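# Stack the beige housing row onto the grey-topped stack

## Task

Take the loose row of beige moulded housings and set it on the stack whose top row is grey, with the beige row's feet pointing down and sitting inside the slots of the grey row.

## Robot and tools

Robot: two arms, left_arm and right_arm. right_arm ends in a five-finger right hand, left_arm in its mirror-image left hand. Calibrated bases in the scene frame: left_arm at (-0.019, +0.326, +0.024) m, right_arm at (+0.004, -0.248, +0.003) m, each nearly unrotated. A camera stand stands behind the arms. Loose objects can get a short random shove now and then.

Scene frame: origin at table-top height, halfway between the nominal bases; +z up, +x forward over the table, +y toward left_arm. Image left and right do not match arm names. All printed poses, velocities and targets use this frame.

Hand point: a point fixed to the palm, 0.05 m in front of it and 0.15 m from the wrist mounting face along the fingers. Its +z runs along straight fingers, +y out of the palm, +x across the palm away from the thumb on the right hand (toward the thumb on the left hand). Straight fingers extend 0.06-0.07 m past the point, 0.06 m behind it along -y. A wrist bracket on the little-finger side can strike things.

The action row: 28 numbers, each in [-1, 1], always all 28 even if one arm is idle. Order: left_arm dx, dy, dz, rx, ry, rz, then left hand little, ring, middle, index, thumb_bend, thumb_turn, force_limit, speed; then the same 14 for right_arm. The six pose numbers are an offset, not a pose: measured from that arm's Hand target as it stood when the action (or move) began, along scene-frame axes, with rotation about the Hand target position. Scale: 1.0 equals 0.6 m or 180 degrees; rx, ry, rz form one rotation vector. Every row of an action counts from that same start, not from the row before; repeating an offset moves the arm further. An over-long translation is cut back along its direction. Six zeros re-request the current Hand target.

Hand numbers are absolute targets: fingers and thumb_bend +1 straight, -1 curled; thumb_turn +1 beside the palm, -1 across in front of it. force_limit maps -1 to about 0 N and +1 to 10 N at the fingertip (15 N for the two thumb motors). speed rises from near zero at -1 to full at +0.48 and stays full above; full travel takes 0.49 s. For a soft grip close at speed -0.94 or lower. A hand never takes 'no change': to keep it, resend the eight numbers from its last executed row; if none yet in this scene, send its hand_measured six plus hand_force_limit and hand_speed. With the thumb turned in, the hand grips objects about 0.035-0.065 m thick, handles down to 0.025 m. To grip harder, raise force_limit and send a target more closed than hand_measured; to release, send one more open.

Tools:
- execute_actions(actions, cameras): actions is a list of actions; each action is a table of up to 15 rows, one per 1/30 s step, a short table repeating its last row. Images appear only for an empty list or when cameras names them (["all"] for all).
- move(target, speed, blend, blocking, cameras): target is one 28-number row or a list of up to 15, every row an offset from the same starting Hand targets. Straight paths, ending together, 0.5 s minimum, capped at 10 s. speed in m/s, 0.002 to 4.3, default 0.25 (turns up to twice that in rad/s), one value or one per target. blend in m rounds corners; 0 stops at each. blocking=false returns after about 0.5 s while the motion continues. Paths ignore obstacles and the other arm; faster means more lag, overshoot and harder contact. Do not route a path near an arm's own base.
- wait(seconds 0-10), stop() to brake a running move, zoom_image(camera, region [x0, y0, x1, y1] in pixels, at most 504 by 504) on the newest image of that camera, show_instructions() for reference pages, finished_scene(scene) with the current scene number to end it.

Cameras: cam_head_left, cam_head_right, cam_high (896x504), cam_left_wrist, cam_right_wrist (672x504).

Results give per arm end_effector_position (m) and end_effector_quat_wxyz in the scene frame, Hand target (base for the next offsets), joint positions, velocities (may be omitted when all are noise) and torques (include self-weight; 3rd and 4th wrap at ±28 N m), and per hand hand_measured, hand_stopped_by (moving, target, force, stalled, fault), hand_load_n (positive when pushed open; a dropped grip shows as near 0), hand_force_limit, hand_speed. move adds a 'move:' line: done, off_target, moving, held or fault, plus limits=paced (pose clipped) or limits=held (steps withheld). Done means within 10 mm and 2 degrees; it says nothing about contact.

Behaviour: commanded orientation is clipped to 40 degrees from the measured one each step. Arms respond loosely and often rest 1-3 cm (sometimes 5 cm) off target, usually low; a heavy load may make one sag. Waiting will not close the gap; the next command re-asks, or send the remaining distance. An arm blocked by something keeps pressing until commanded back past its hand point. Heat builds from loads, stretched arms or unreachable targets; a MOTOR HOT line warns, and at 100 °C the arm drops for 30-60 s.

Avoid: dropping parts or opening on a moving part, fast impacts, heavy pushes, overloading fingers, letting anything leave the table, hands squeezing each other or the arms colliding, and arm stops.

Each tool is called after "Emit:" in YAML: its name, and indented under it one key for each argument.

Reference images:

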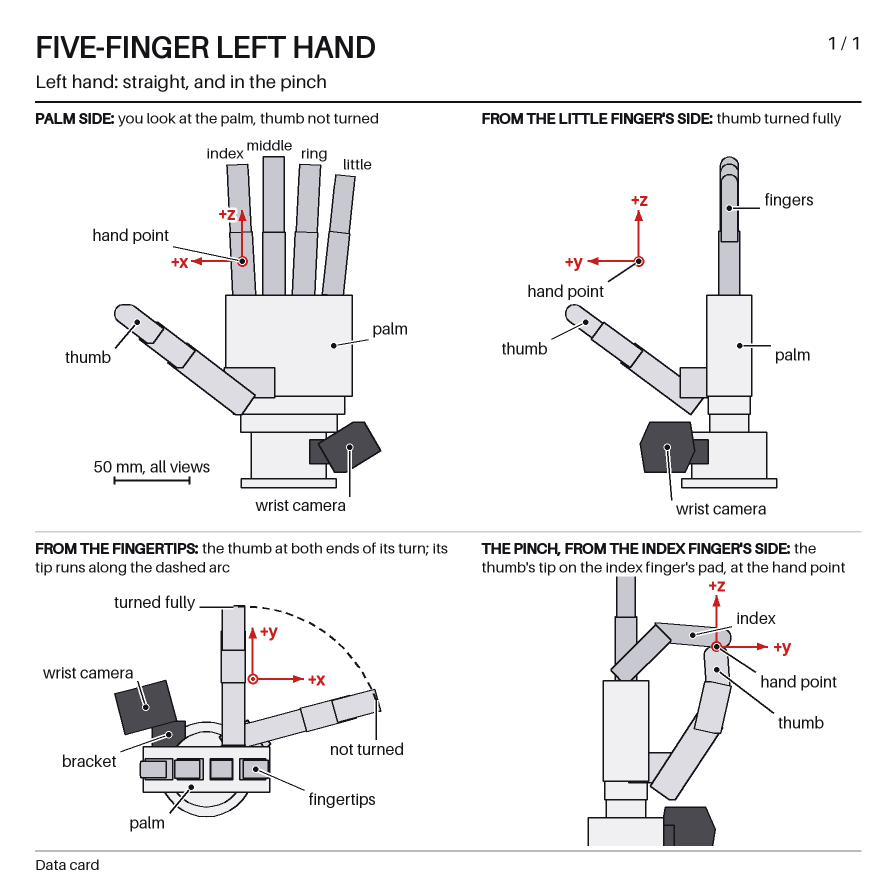

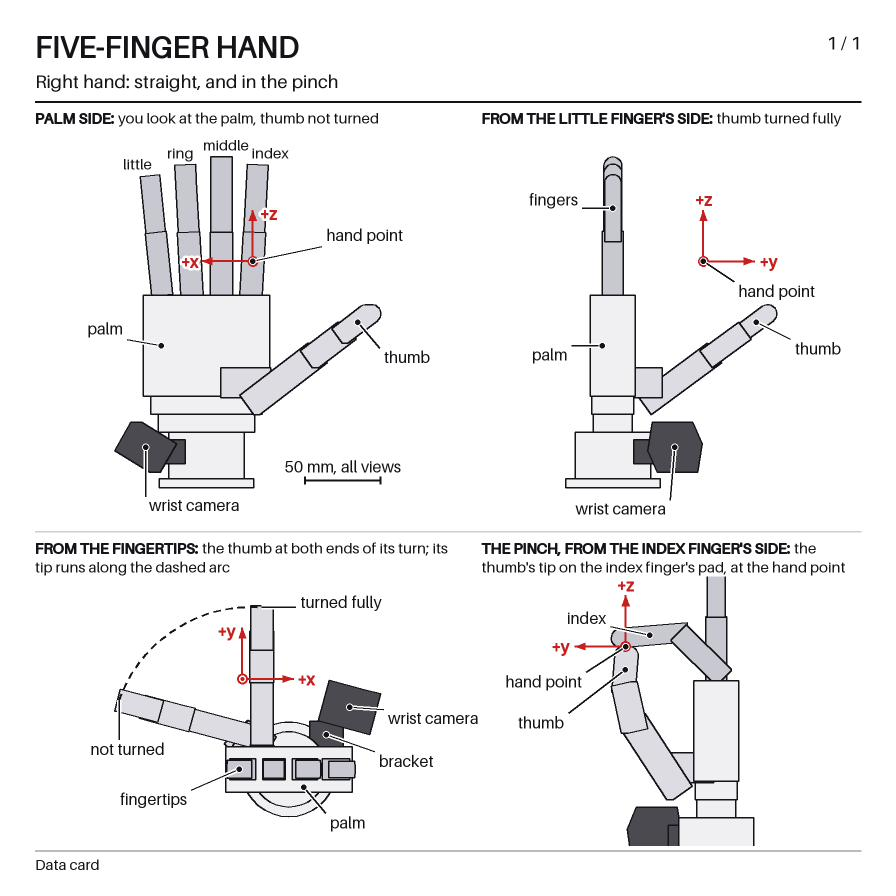

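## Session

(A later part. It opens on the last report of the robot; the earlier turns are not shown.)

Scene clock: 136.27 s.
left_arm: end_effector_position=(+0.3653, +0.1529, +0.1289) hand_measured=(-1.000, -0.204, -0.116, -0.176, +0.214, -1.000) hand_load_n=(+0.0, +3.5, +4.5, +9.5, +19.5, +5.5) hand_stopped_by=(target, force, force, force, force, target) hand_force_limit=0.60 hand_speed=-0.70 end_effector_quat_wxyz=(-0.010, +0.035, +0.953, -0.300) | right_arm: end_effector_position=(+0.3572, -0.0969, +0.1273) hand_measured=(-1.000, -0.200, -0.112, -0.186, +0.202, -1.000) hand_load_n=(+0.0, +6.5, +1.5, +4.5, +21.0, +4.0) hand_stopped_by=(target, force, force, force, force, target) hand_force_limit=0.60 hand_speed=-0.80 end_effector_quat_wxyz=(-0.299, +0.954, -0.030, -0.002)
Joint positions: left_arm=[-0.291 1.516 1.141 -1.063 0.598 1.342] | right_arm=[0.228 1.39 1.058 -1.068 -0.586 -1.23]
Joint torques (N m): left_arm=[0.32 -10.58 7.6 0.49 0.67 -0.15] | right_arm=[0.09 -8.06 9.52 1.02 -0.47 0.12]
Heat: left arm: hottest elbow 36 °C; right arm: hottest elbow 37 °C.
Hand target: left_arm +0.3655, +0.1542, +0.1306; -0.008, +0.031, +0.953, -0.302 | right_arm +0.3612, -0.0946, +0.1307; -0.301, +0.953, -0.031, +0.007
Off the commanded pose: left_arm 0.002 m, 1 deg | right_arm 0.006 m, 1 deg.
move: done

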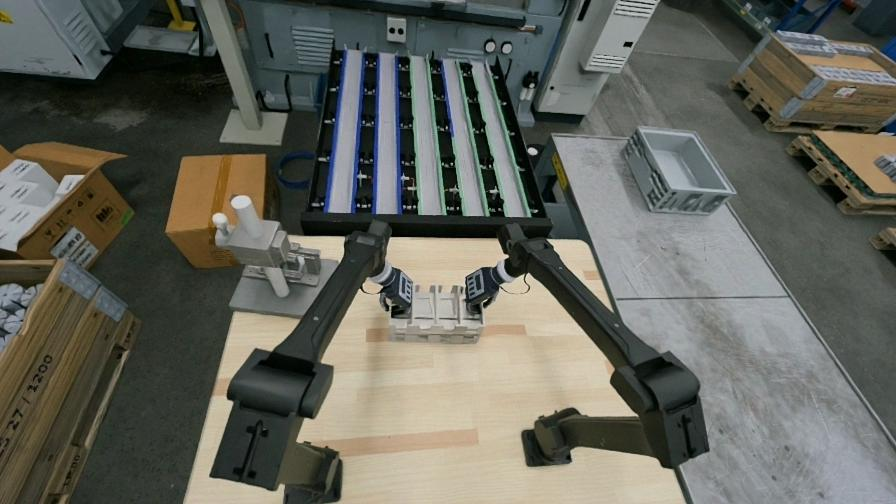

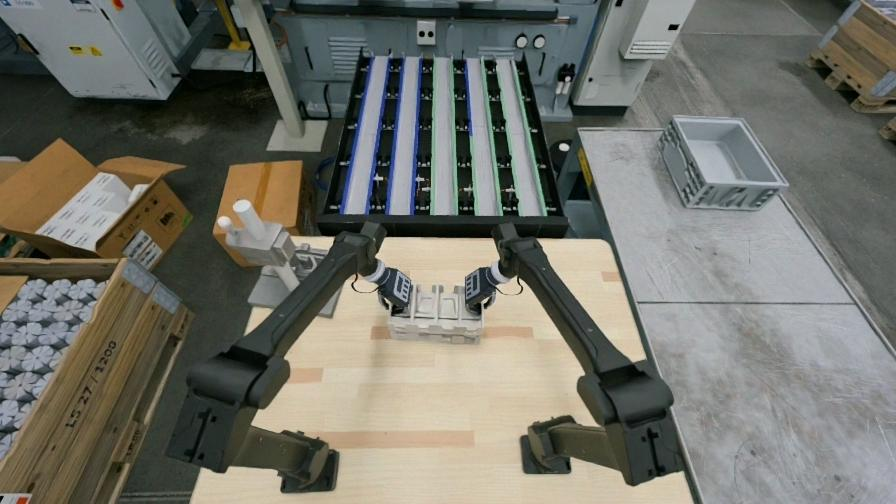

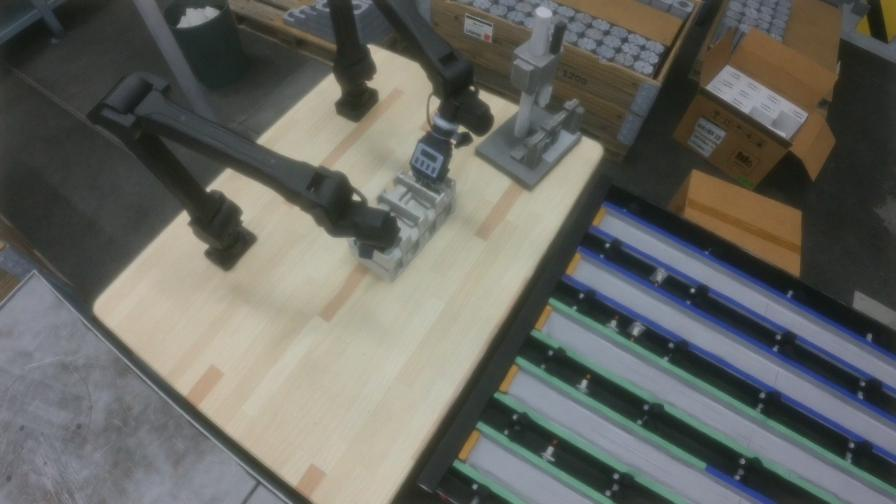

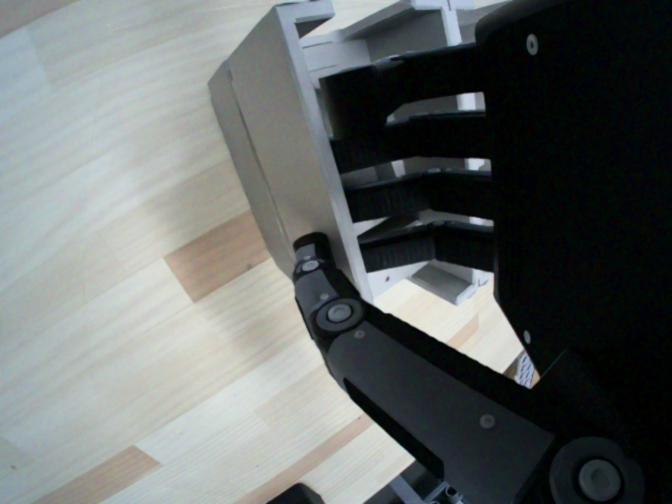

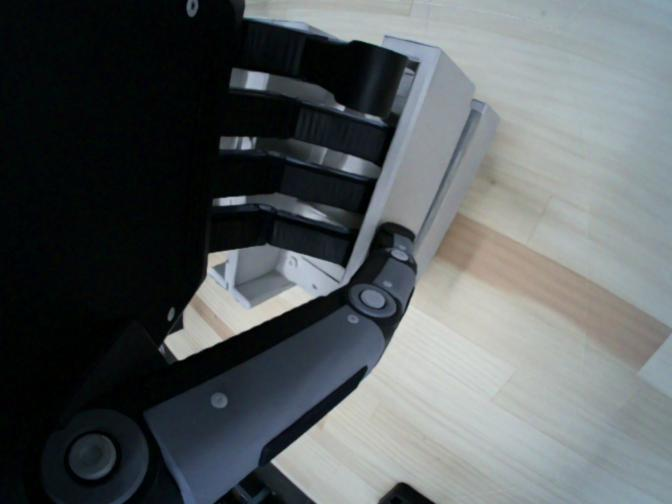

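Emit:
move:
  target:
    - [0.002,-0.0045,0,0,0,0,-1,-0.4,-0.4,-0.4,-0.6,-1,0.6,-0.7,0.002,-0.0045,0,0,0,0,-1,-0.4,-0.4,-0.4,-0.6,-1,0.6,-0.8]
    - [0.002,-0.0045,-0.018,0,0,0,-1,-0.4,-0.4,-0.4,-0.6,-1,0.6,-0.7,0.002,-0.0045,-0.018,0,0,0,-1,-0.4,-0.4,-0.4,-0.6,-1,0.6,-0.8]
  speed: 0.04
  cameras: ["all"]

Emit:
zoom_image:
  camera: "cam_head_left"
  region: [380, 295, 440, 355]

Emit:
zoom_image:
  camera: "cam_head_left"
  region: [440, 295, 500, 355]

Emit:
zoom_image:
  camera: "cam_left_wrist"
  region: [190, 20, 390, 220]

Emit:
zoom_image:
  camera: "cam_right_wrist"
  region: [340, 60, 540, 260]

Emit:
zoom_image:
  camera: "cam_high"
  region: [375, 175, 475, 290]

Scene clock: 140.33 s.
left_arm: end_effector_position=(+0.3657, +0.1526, +0.1249) hand_measured=(-1.000, -0.204, -0.116, -0.176, +0.214, -1.000) hand_load_n=(+0.0, +2.0, +3.5, +7.0, +21.0, +6.0) hand_stopped_by=(target, force, force, force, force, target) hand_force_limit=0.60 hand_speed=-0.70 end_effector_quat_wxyz=(-0.011, +0.034, +0.953, -0.300) | right_arm: end_effector_position=(+0.3567, -0.0964, +0.1253) hand_measured=(-1.000, -0.200, -0.112, -0.186, +0.202, -1.000) hand_load_n=(+0.0, +6.0, +1.0, +3.5, +20.0, +4.0) hand_stopped_by=(target, force, force, force, force, target) hand_force_limit=0.60 hand_speed=-0.80 end_effector_quat_wxyz=(-0.301, +0.953, -0.031, -0.002)
Joint positions: left_arm=[-0.291 1.522 1.136 -1.053 0.598 1.339] | right_arm=[0.228 1.39 1.052 -1.06 -0.588 -1.228]
Joint torques (N m): left_arm=[-0.03 -9.88 6.84 1.28 0.63 -0.19] | right_arm=[-0.56 -7.24 8.47 1.65 -0.41 0.01]
Heat: left arm: hottest elbow 36 °C; right arm: hottest elbow 37 °C.
Hand target: left_arm +0.3668, +0.1515, +0.1199; -0.008, +0.031, +0.953, -0.302 | right_arm +0.3624, -0.0973, +0.1199; -0.301, +0.953, -0.031, +0.007
Off the commanded pose: left_arm 0.005 m, 0 deg | right_arm 0.008 m, 1 deg.
move: done

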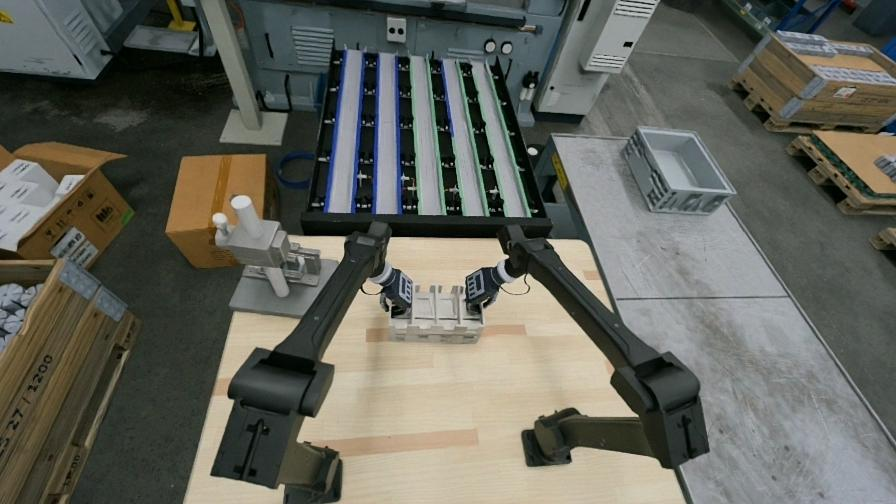

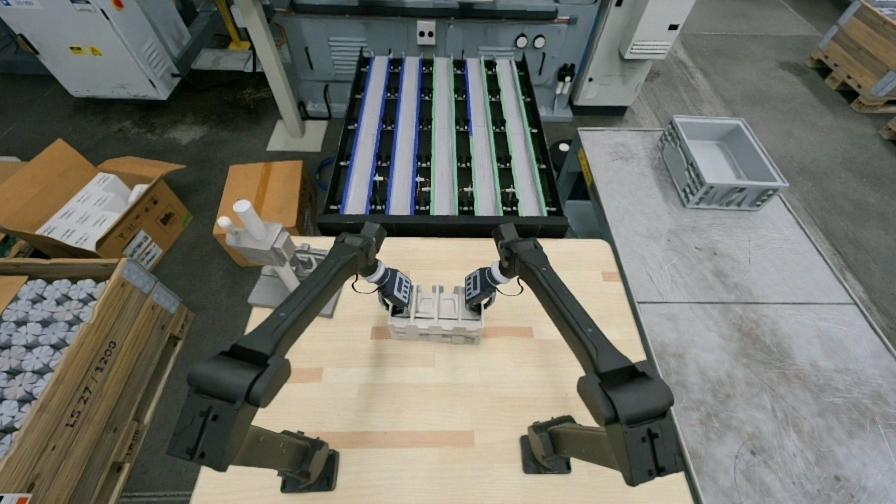

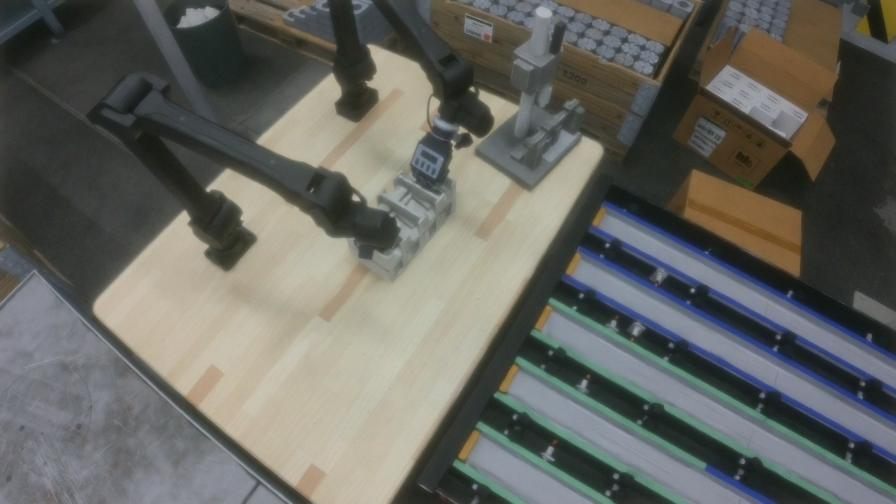

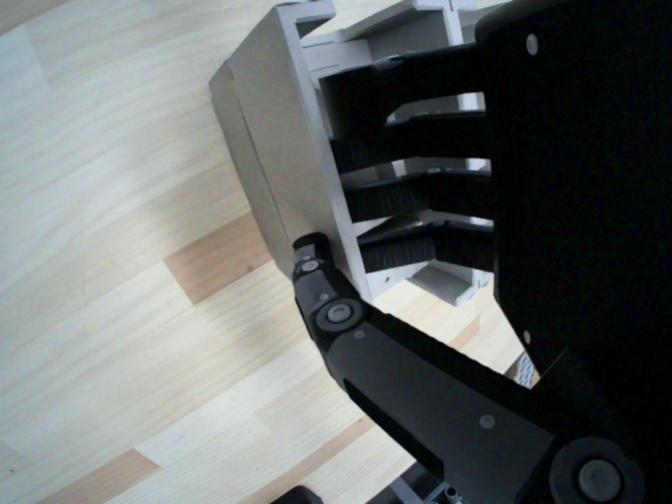

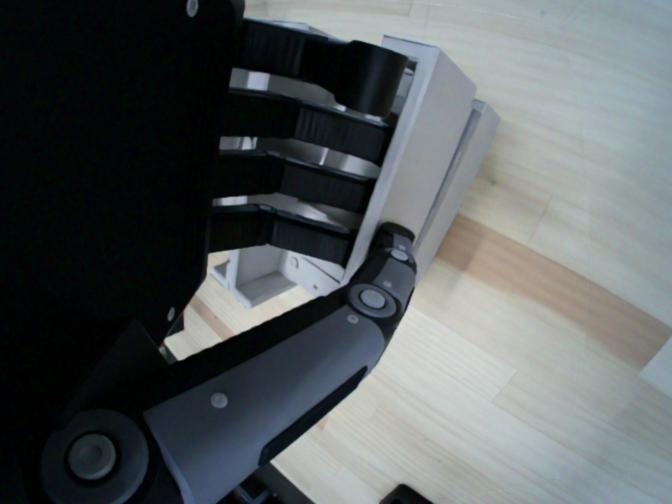

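Scaled by 8.400 from the camera's 896x504 image, which has a finer 1280x720 frame.

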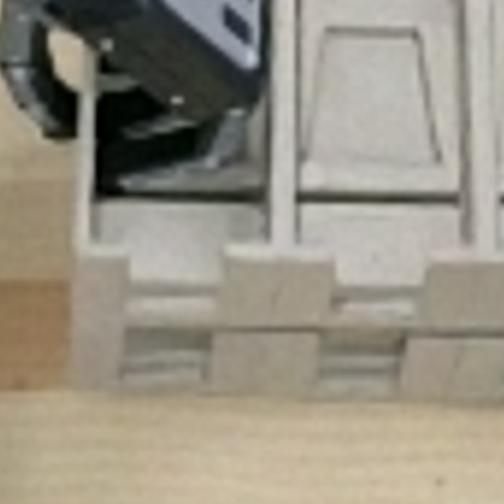

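Scaled by 8.400 from the camera's 896x504 image, which has a finer 1280x720 frame.

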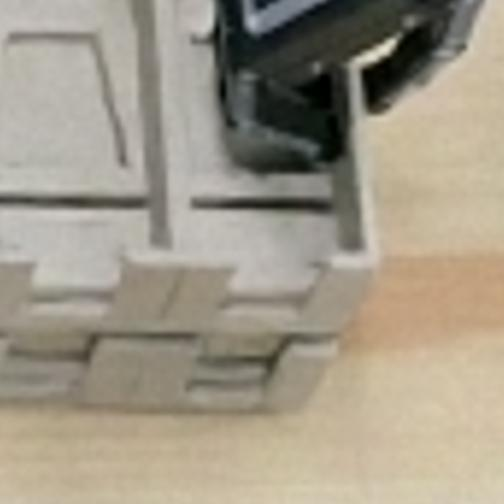

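Scaled by 2.520 from the camera's 672x504 image, which has a finer 960x720 frame.

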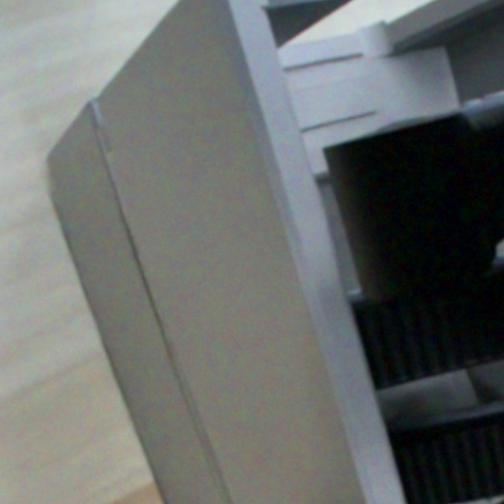

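Scaled by 2.520 from the camera's 672x504 image, which has a finer 960x720 frame.

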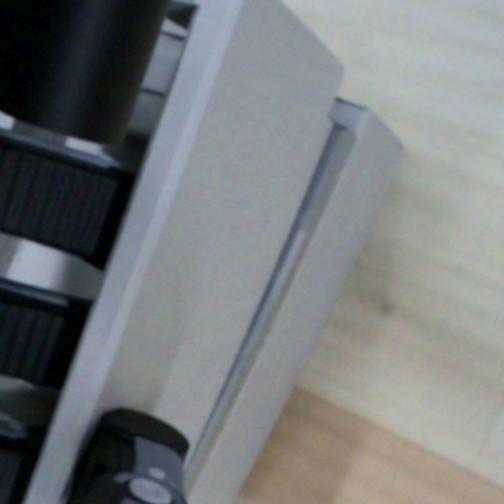

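Scaled by 4.383 from the camera's 896x504 image, which has a finer 1280x720 frame.

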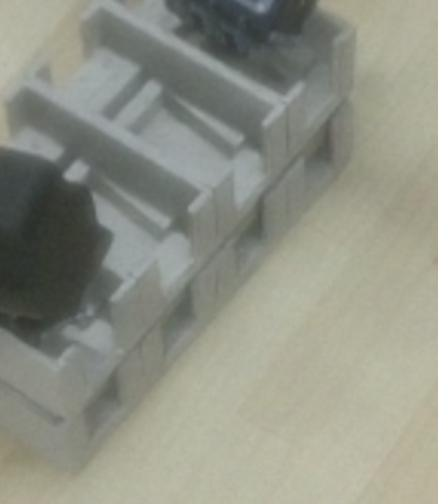

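Emit:
move:
  target: [0,-0.01,0.004,0,0,0,-1,-0.4,-0.4,-0.4,-0.6,-1,0.6,-0.7,0,-0.01,0.004,0,0,0,-1,-0.4,-0.4,-0.4,-0.6,-1,0.6,-0.8]
  speed: 0.03
  cameras: ["cam_head_left","cam_left_wrist","cam_right_wrist"]

Emit:
zoom_image:
  camera: "cam_left_wrist"
  region: [190, 20, 390, 220]

Emit:
zoom_image:
  camera: "cam_right_wrist"
  region: [340, 60, 540, 260]

Scene clock: 143.47 s.
left_arm: end_effector_position=(+0.3657, +0.1524, +0.1250) hand_measured=(-1.000, -0.204, -0.116, -0.176, +0.214, -1.000) hand_load_n=(+0.0, +2.0, +3.5, +5.0, +21.5, +6.5) hand_stopped_by=(target, force, force, force, force, target) hand_force_limit=0.60 hand_speed=-0.70 end_effector_quat_wxyz=(-0.011, +0.031, +0.953, -0.300) | right_arm: end_effector_position=(+0.3576, -0.0981, +0.1256) hand_measured=(-1.000, -0.200, -0.112, -0.186, +0.202, -1.000) hand_load_n=(+0.5, +6.0, +0.5, +3.5, +20.0, +4.0) hand_stopped_by=(target, force, force, force, force, target) hand_force_limit=0.60 hand_speed=-0.80 end_effector_quat_wxyz=(-0.303, +0.952, -0.034, -0.001)
Joint positions: left_arm=[-0.291 1.522 1.136 -1.052 0.598 1.333] | right_arm=[0.22 1.39 1.052 -1.06 -0.593 -1.229]
Joint torques (N m): left_arm=[-0.97 -9.88 7.38 1.29 0.57 -0.29] | right_arm=[-1.2 -7.53 8.75 1.02 -0.31 -0.16]
Heat: left arm: hottest elbow 35 °C; right arm: hottest elbow 37 °C.
Hand target: left_arm +0.3667, +0.1456, +0.1223; -0.008, +0.031, +0.953, -0.302 | right_arm +0.3623, -0.1033, +0.1223; -0.301, +0.953, -0.031, +0.007
Off the commanded pose: left_arm 0.008 m, 0 deg | right_arm 0.008 m, 1 deg.
move: done
Images, in order (width x height): cam_head_left 896x504, cam_left_wrist 672x504, cam_right_wrist 672x504.

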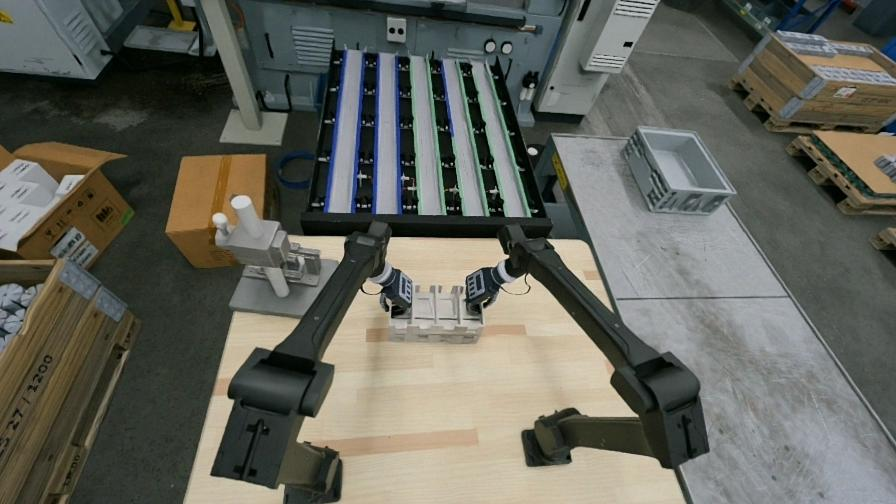

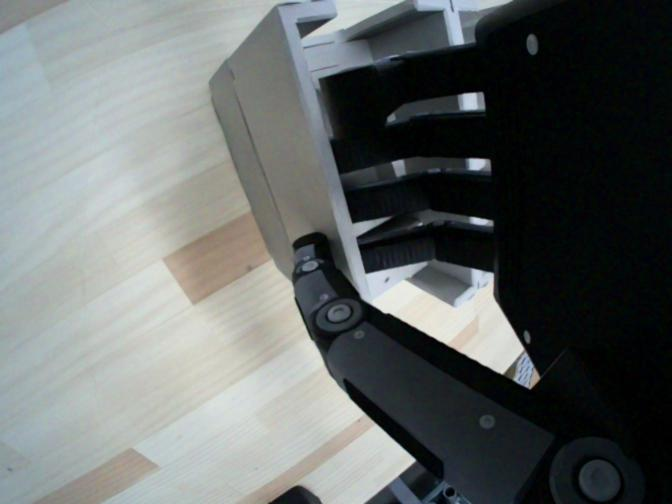

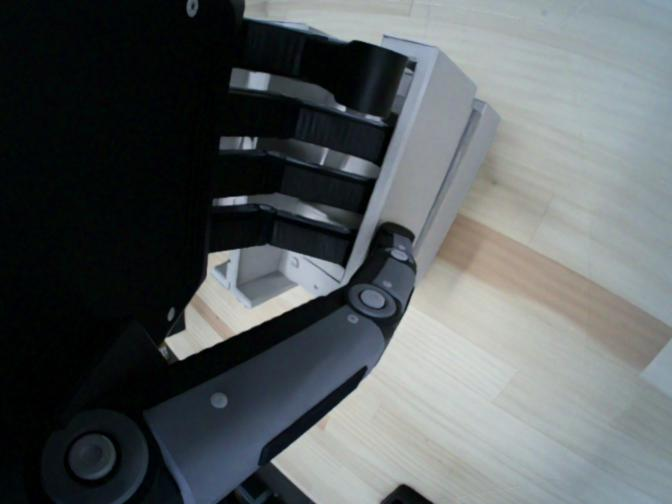

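Scaled by 2.520 from the camera's 672x504 image, which has a finer 960x720 frame.

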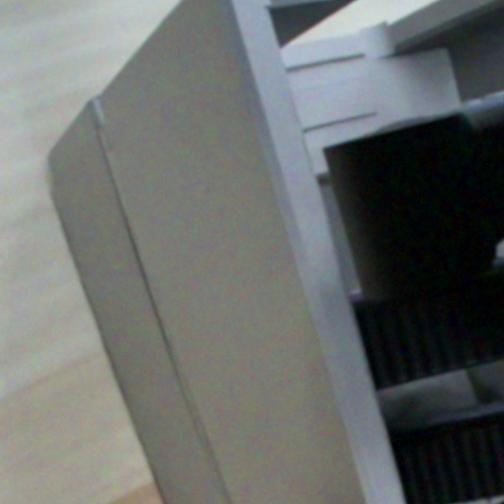

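Scaled by 2.520 from the camera's 672x504 image, which has a finer 960x720 frame.

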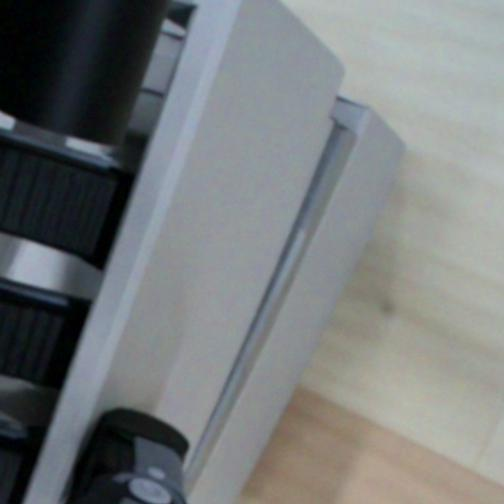

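Emit:
move:
  target: [0,-0.006,0.004,0,0,0,-1,-0.4,-0.4,-0.4,-0.6,-1,0.6,-0.7,0,-0.006,0.004,0,0,0,-1,-0.4,-0.4,-0.4,-0.6,-1,0.6,-0.8]
  speed: 0.03
  cameras: ["cam_head_left","cam_left_wrist","cam_right_wrist"]

Emit:
zoom_image:
  camera: "cam_left_wrist"
  region: [190, 20, 390, 220]

Emit:
zoom_image:
  camera: "cam_right_wrist"
  region: [340, 60, 540, 260]

Scene clock: 150.00 s.
left_arm: end_effector_position=(+0.3658, +0.1519, +0.1250) hand_measured=(-1.000, -0.204, -0.116, -0.176, +0.214, -1.000) hand_load_n=(+0.0, +3.0, +3.5, +4.5, +22.5, +6.0) hand_stopped_by=(target, force, force, force, force, target) hand_force_limit=0.60 hand_speed=-0.70 end_effector_quat_wxyz=(-0.011, +0.030, +0.953, -0.300) | right_arm: end_effector_position=(+0.3577, -0.0991, +0.1258) hand_measured=(-1.000, -0.200, -0.112, -0.186, +0.202, -1.000) hand_load_n=(+0.0, +6.5, +1.0, +5.0, +19.0, +4.0) hand_stopped_by=(target, force, force, force, force, target) hand_force_limit=0.60 hand_speed=-0.80 end_effector_quat_wxyz=(-0.304, +0.952, -0.032, -0.001)
Joint positions: left_arm=[-0.293 1.522 1.136 -1.049 0.596 1.329] | right_arm=[0.216 1.39 1.052 -1.062 -0.598 -1.236]
Joint torques (N m): left_arm=[-1.2 -9.93 7.84 1.14 0.6 -0.35] | right_arm=[-1.73 -7.71 9.06 0.65 -0.2 -0.2]
Heat: left arm: hottest elbow 35 °C; right arm: hottest elbow 36 °C.
Hand target: left_arm +0.3667, +0.1419, +0.1247; -0.008, +0.031, +0.953, -0.303 | right_arm +0.3623, -0.1068, +0.1247; -0.301, +0.953, -0.031, +0.006
Off the commanded pose: left_arm 0.010 m, 0 deg | right_arm 0.009 m, 1 deg.
move: done
Images, in order (width x height): cam_head_left 896x504, cam_left_wrist 672x504, cam_right_wrist 672x504.

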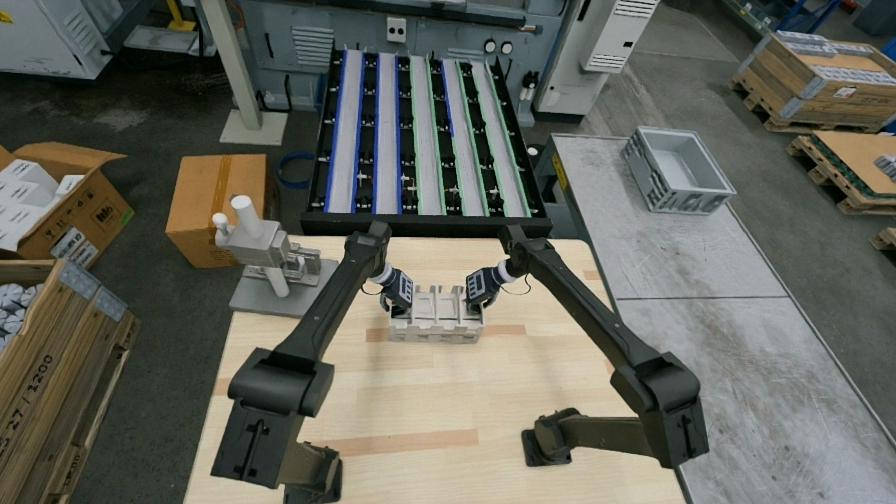

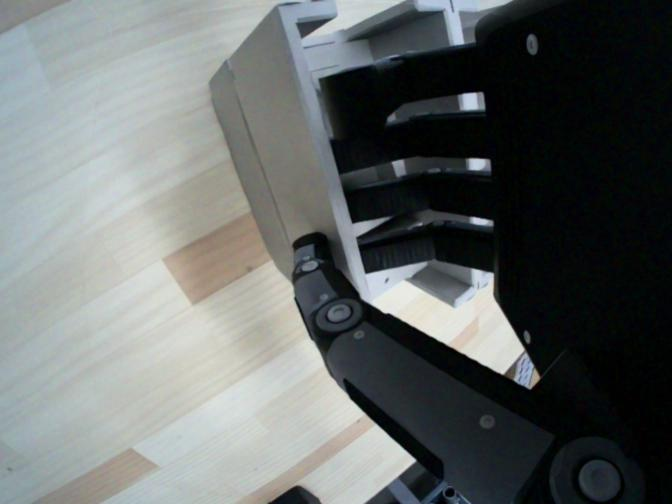

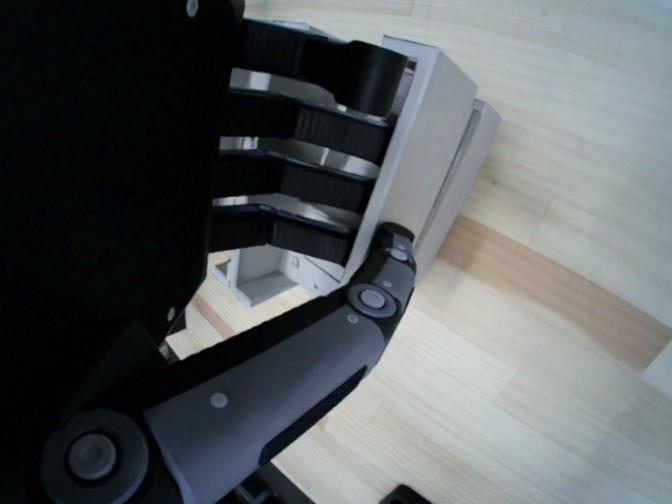

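Scaled by 2.520 from the camera's 672x504 image, which has a finer 960x720 frame.

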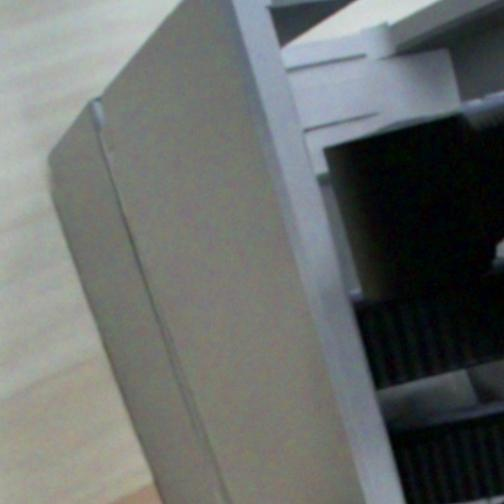

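Scaled by 2.520 from the camera's 672x504 image, which has a finer 960x720 frame.

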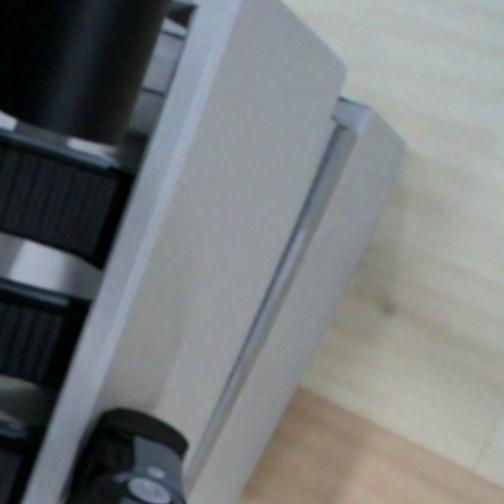

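Emit:
move:
  target: [0,-0.005,0,0,0,0,-1,-0.4,-0.4,-0.4,-0.6,-1,0.6,-0.7,0,-0.004,0,0,0,0,-1,-0.4,-0.4,-0.4,-0.6,-1,0.6,-0.8]
  speed: 0.03
  cameras: ["cam_head_left","cam_left_wrist","cam_right_wrist"]

Emit:
zoom_image:
  camera: "cam_left_wrist"
  region: [190, 20, 390, 220]

Emit:
zoom_image:
  camera: "cam_right_wrist"
  region: [340, 60, 540, 260]

Emit:
zoom_image:
  camera: "cam_head_left"
  region: [440, 295, 500, 355]

Scene clock: 152.33 s.
left_arm: end_effector_position=(+0.3665, +0.1493, +0.1249) hand_measured=(-1.000, -0.204, -0.116, -0.176, +0.214, -1.000) hand_load_n=(+0.5, +4.5, +3.5, +3.5, +22.0, +5.5) hand_stopped_by=(target, force, force, force, force, target) hand_force_limit=0.60 hand_speed=-0.70 end_effector_quat_wxyz=(-0.009, +0.031, +0.953, -0.300) | right_arm: end_effector_position=(+0.3581, -0.1018, +0.1258) hand_measured=(-1.000, -0.200, -0.112, -0.186, +0.202, -1.000) hand_load_n=(+0.0, +6.5, +1.0, +5.0, +19.0, +4.0) hand_stopped_by=(target, force, force, force, force, target) hand_force_limit=0.60 hand_speed=-0.80 end_effector_quat_wxyz=(-0.304, +0.952, -0.033, -0.001)
Joint positions: left_arm=[-0.298 1.522 1.136 -1.042 0.595 1.322] | right_arm=[0.209 1.39 1.052 -1.066 -0.599 -1.243]
Joint torques (N m): left_arm=[-1.2 -9.88 7.97 1.11 0.6 -0.36] | right_arm=[-1.49 -7.77 9.01 0.59 -0.21 -0.2]
Heat: left arm: hottest elbow 35 °C; right arm: hottest elbow 36 °C.
Hand target: left_arm +0.3668, +0.1389, +0.1247; -0.008, +0.031, +0.953, -0.303 | right_arm +0.3623, -0.1093, +0.1247; -0.301, +0.953, -0.031, +0.007
Off the commanded pose: left_arm 0.010 m, 0 deg | right_arm 0.009 m, 1 deg.
move: done
Images, in order (width x height): cam_head_left 896x504, cam_left_wrist 672x504, cam_right_wrist 672x504.

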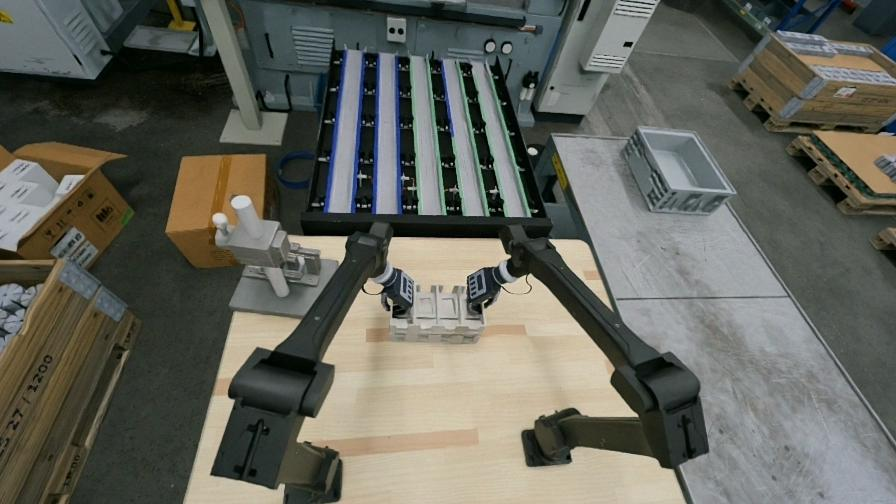

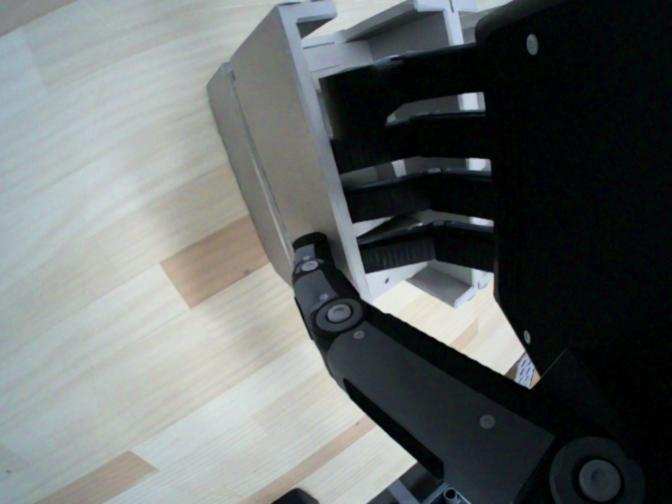

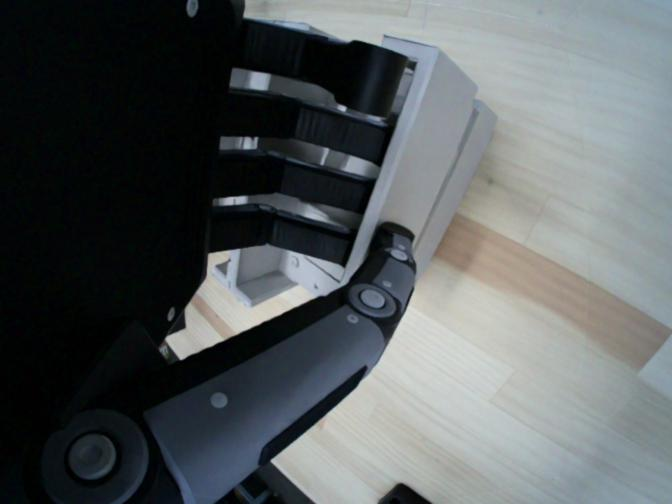

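Scaled by 2.520 from the camera's 672x504 image, which has a finer 960x720 frame.

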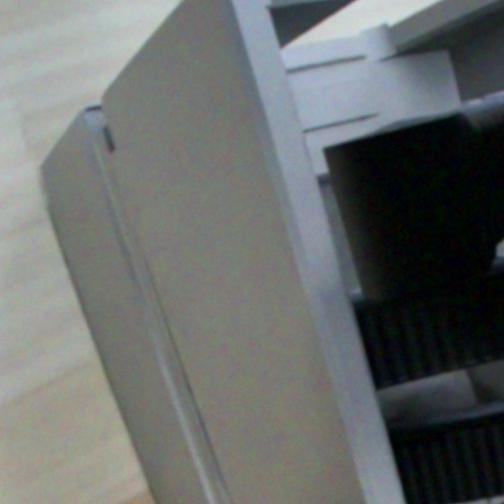

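Scaled by 2.520 from the camera's 672x504 image, which has a finer 960x720 frame.

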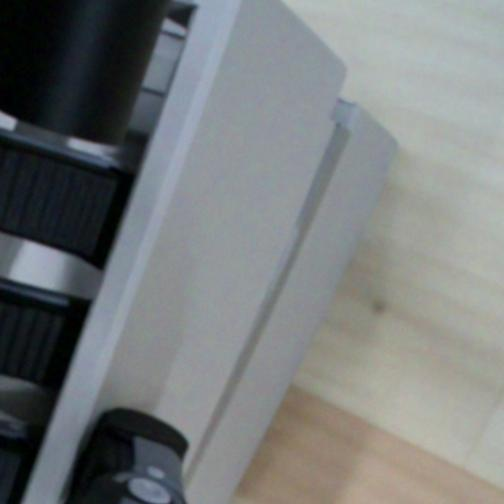

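Scaled by 8.400 from the camera's 896x504 image, which has a finer 1280x720 frame.

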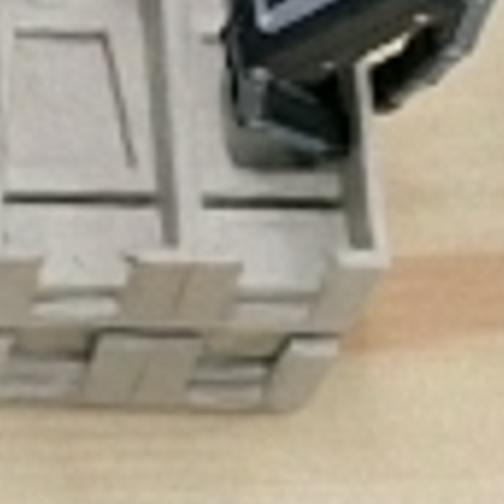

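Emit:
wait:
  seconds: 0.1
  cameras: ["cam_high","cam_head_left"]

Emit:
zoom_image:
  camera: "cam_high"
  region: [380, 225, 430, 285]

Emit:
zoom_image:
  camera: "cam_high"
  region: [415, 170, 465, 230]

Emit:
zoom_image:
  camera: "cam_head_left"
  region: [384, 315, 434, 350]

Emit:
zoom_image:
  camera: "cam_head_left"
  region: [440, 315, 490, 350]

Scene clock: 157.67 s.
left_arm: end_effector_position=(+0.3665, +0.1471, +0.1250) hand_measured=(-1.000, -0.204, -0.116, -0.176, +0.214, -1.000) hand_load_n=(+0.0, +5.0, +4.0, +4.0, +22.0, +5.0) hand_stopped_by=(target, force, force, force, force, target) hand_force_limit=0.60 hand_speed=-0.70 end_effector_quat_wxyz=(-0.008, +0.031, +0.953, -0.301) | right_arm: end_effector_position=(+0.3581, -0.1037, +0.1257) hand_measured=(-1.000, -0.200, -0.112, -0.186, +0.202, -1.000) hand_load_n=(+0.0, +6.5, +1.0, +4.0, +19.5, +4.0) hand_stopped_by=(target, force, force, force, force, target) hand_force_limit=0.60 hand_speed=-0.80 end_effector_quat_wxyz=(-0.304, +0.952, -0.034, -0.001)
Joint positions: left_arm=[-0.303 1.522 1.136 -1.037 0.595 1.317] | right_arm=[0.205 1.39 1.052 -1.07 -0.599 -1.247]
Joint torques (N m): left_arm=[-1.08 -9.88 7.98 0.91 0.6 -0.31] | right_arm=[-1.14 -7.77 9.03 0.73 -0.2 -0.15]
Heat: left arm: hottest elbow 35 °C; right arm: hottest elbow 36 °C.
Hand target: left_arm +0.3667, +0.1390, +0.1247; -0.008, +0.031, +0.953, -0.302 | right_arm +0.3623, -0.1093, +0.1247; -0.301, +0.953, -0.031, +0.006
Off the commanded pose: left_arm 0.008 m, 0 deg | right_arm 0.007 m, 1 deg.
wait: 0.10 s; at rest from the start
Images, in order (width x height): cam_head_left 896x504, cam_high 896x504.

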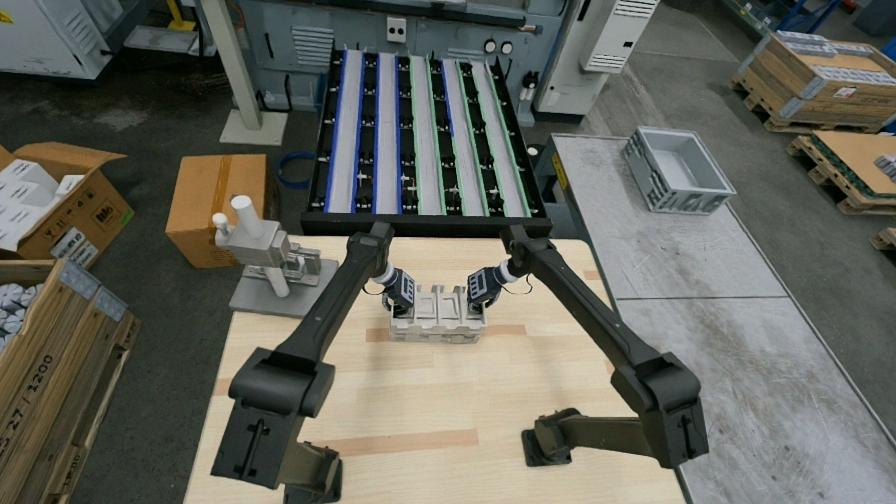

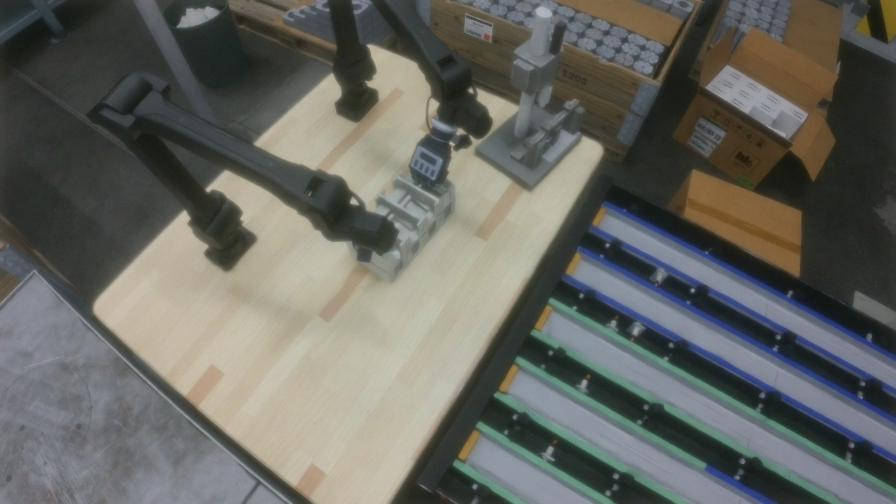

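Scaled by 8.400 from the camera's 896x504 image, which has a finer 1280x720 frame.

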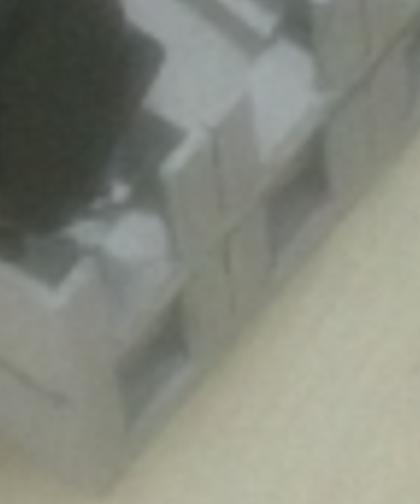

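Scaled by 8.400 from the camera's 896x504 image, which has a finer 1280x720 frame.

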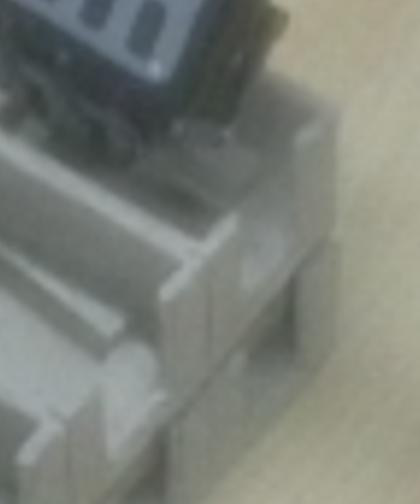

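Scaled by 10.080 from the camera's 896x504 image, which has a finer 1280x720 frame.

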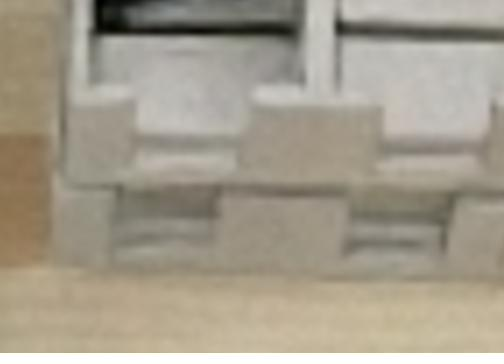

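Scaled by 10.080 from the camera's 896x504 image, which has a finer 1280x720 frame.

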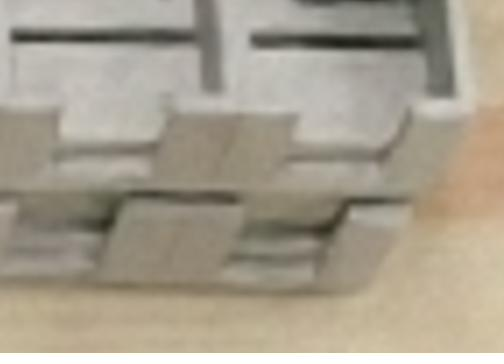

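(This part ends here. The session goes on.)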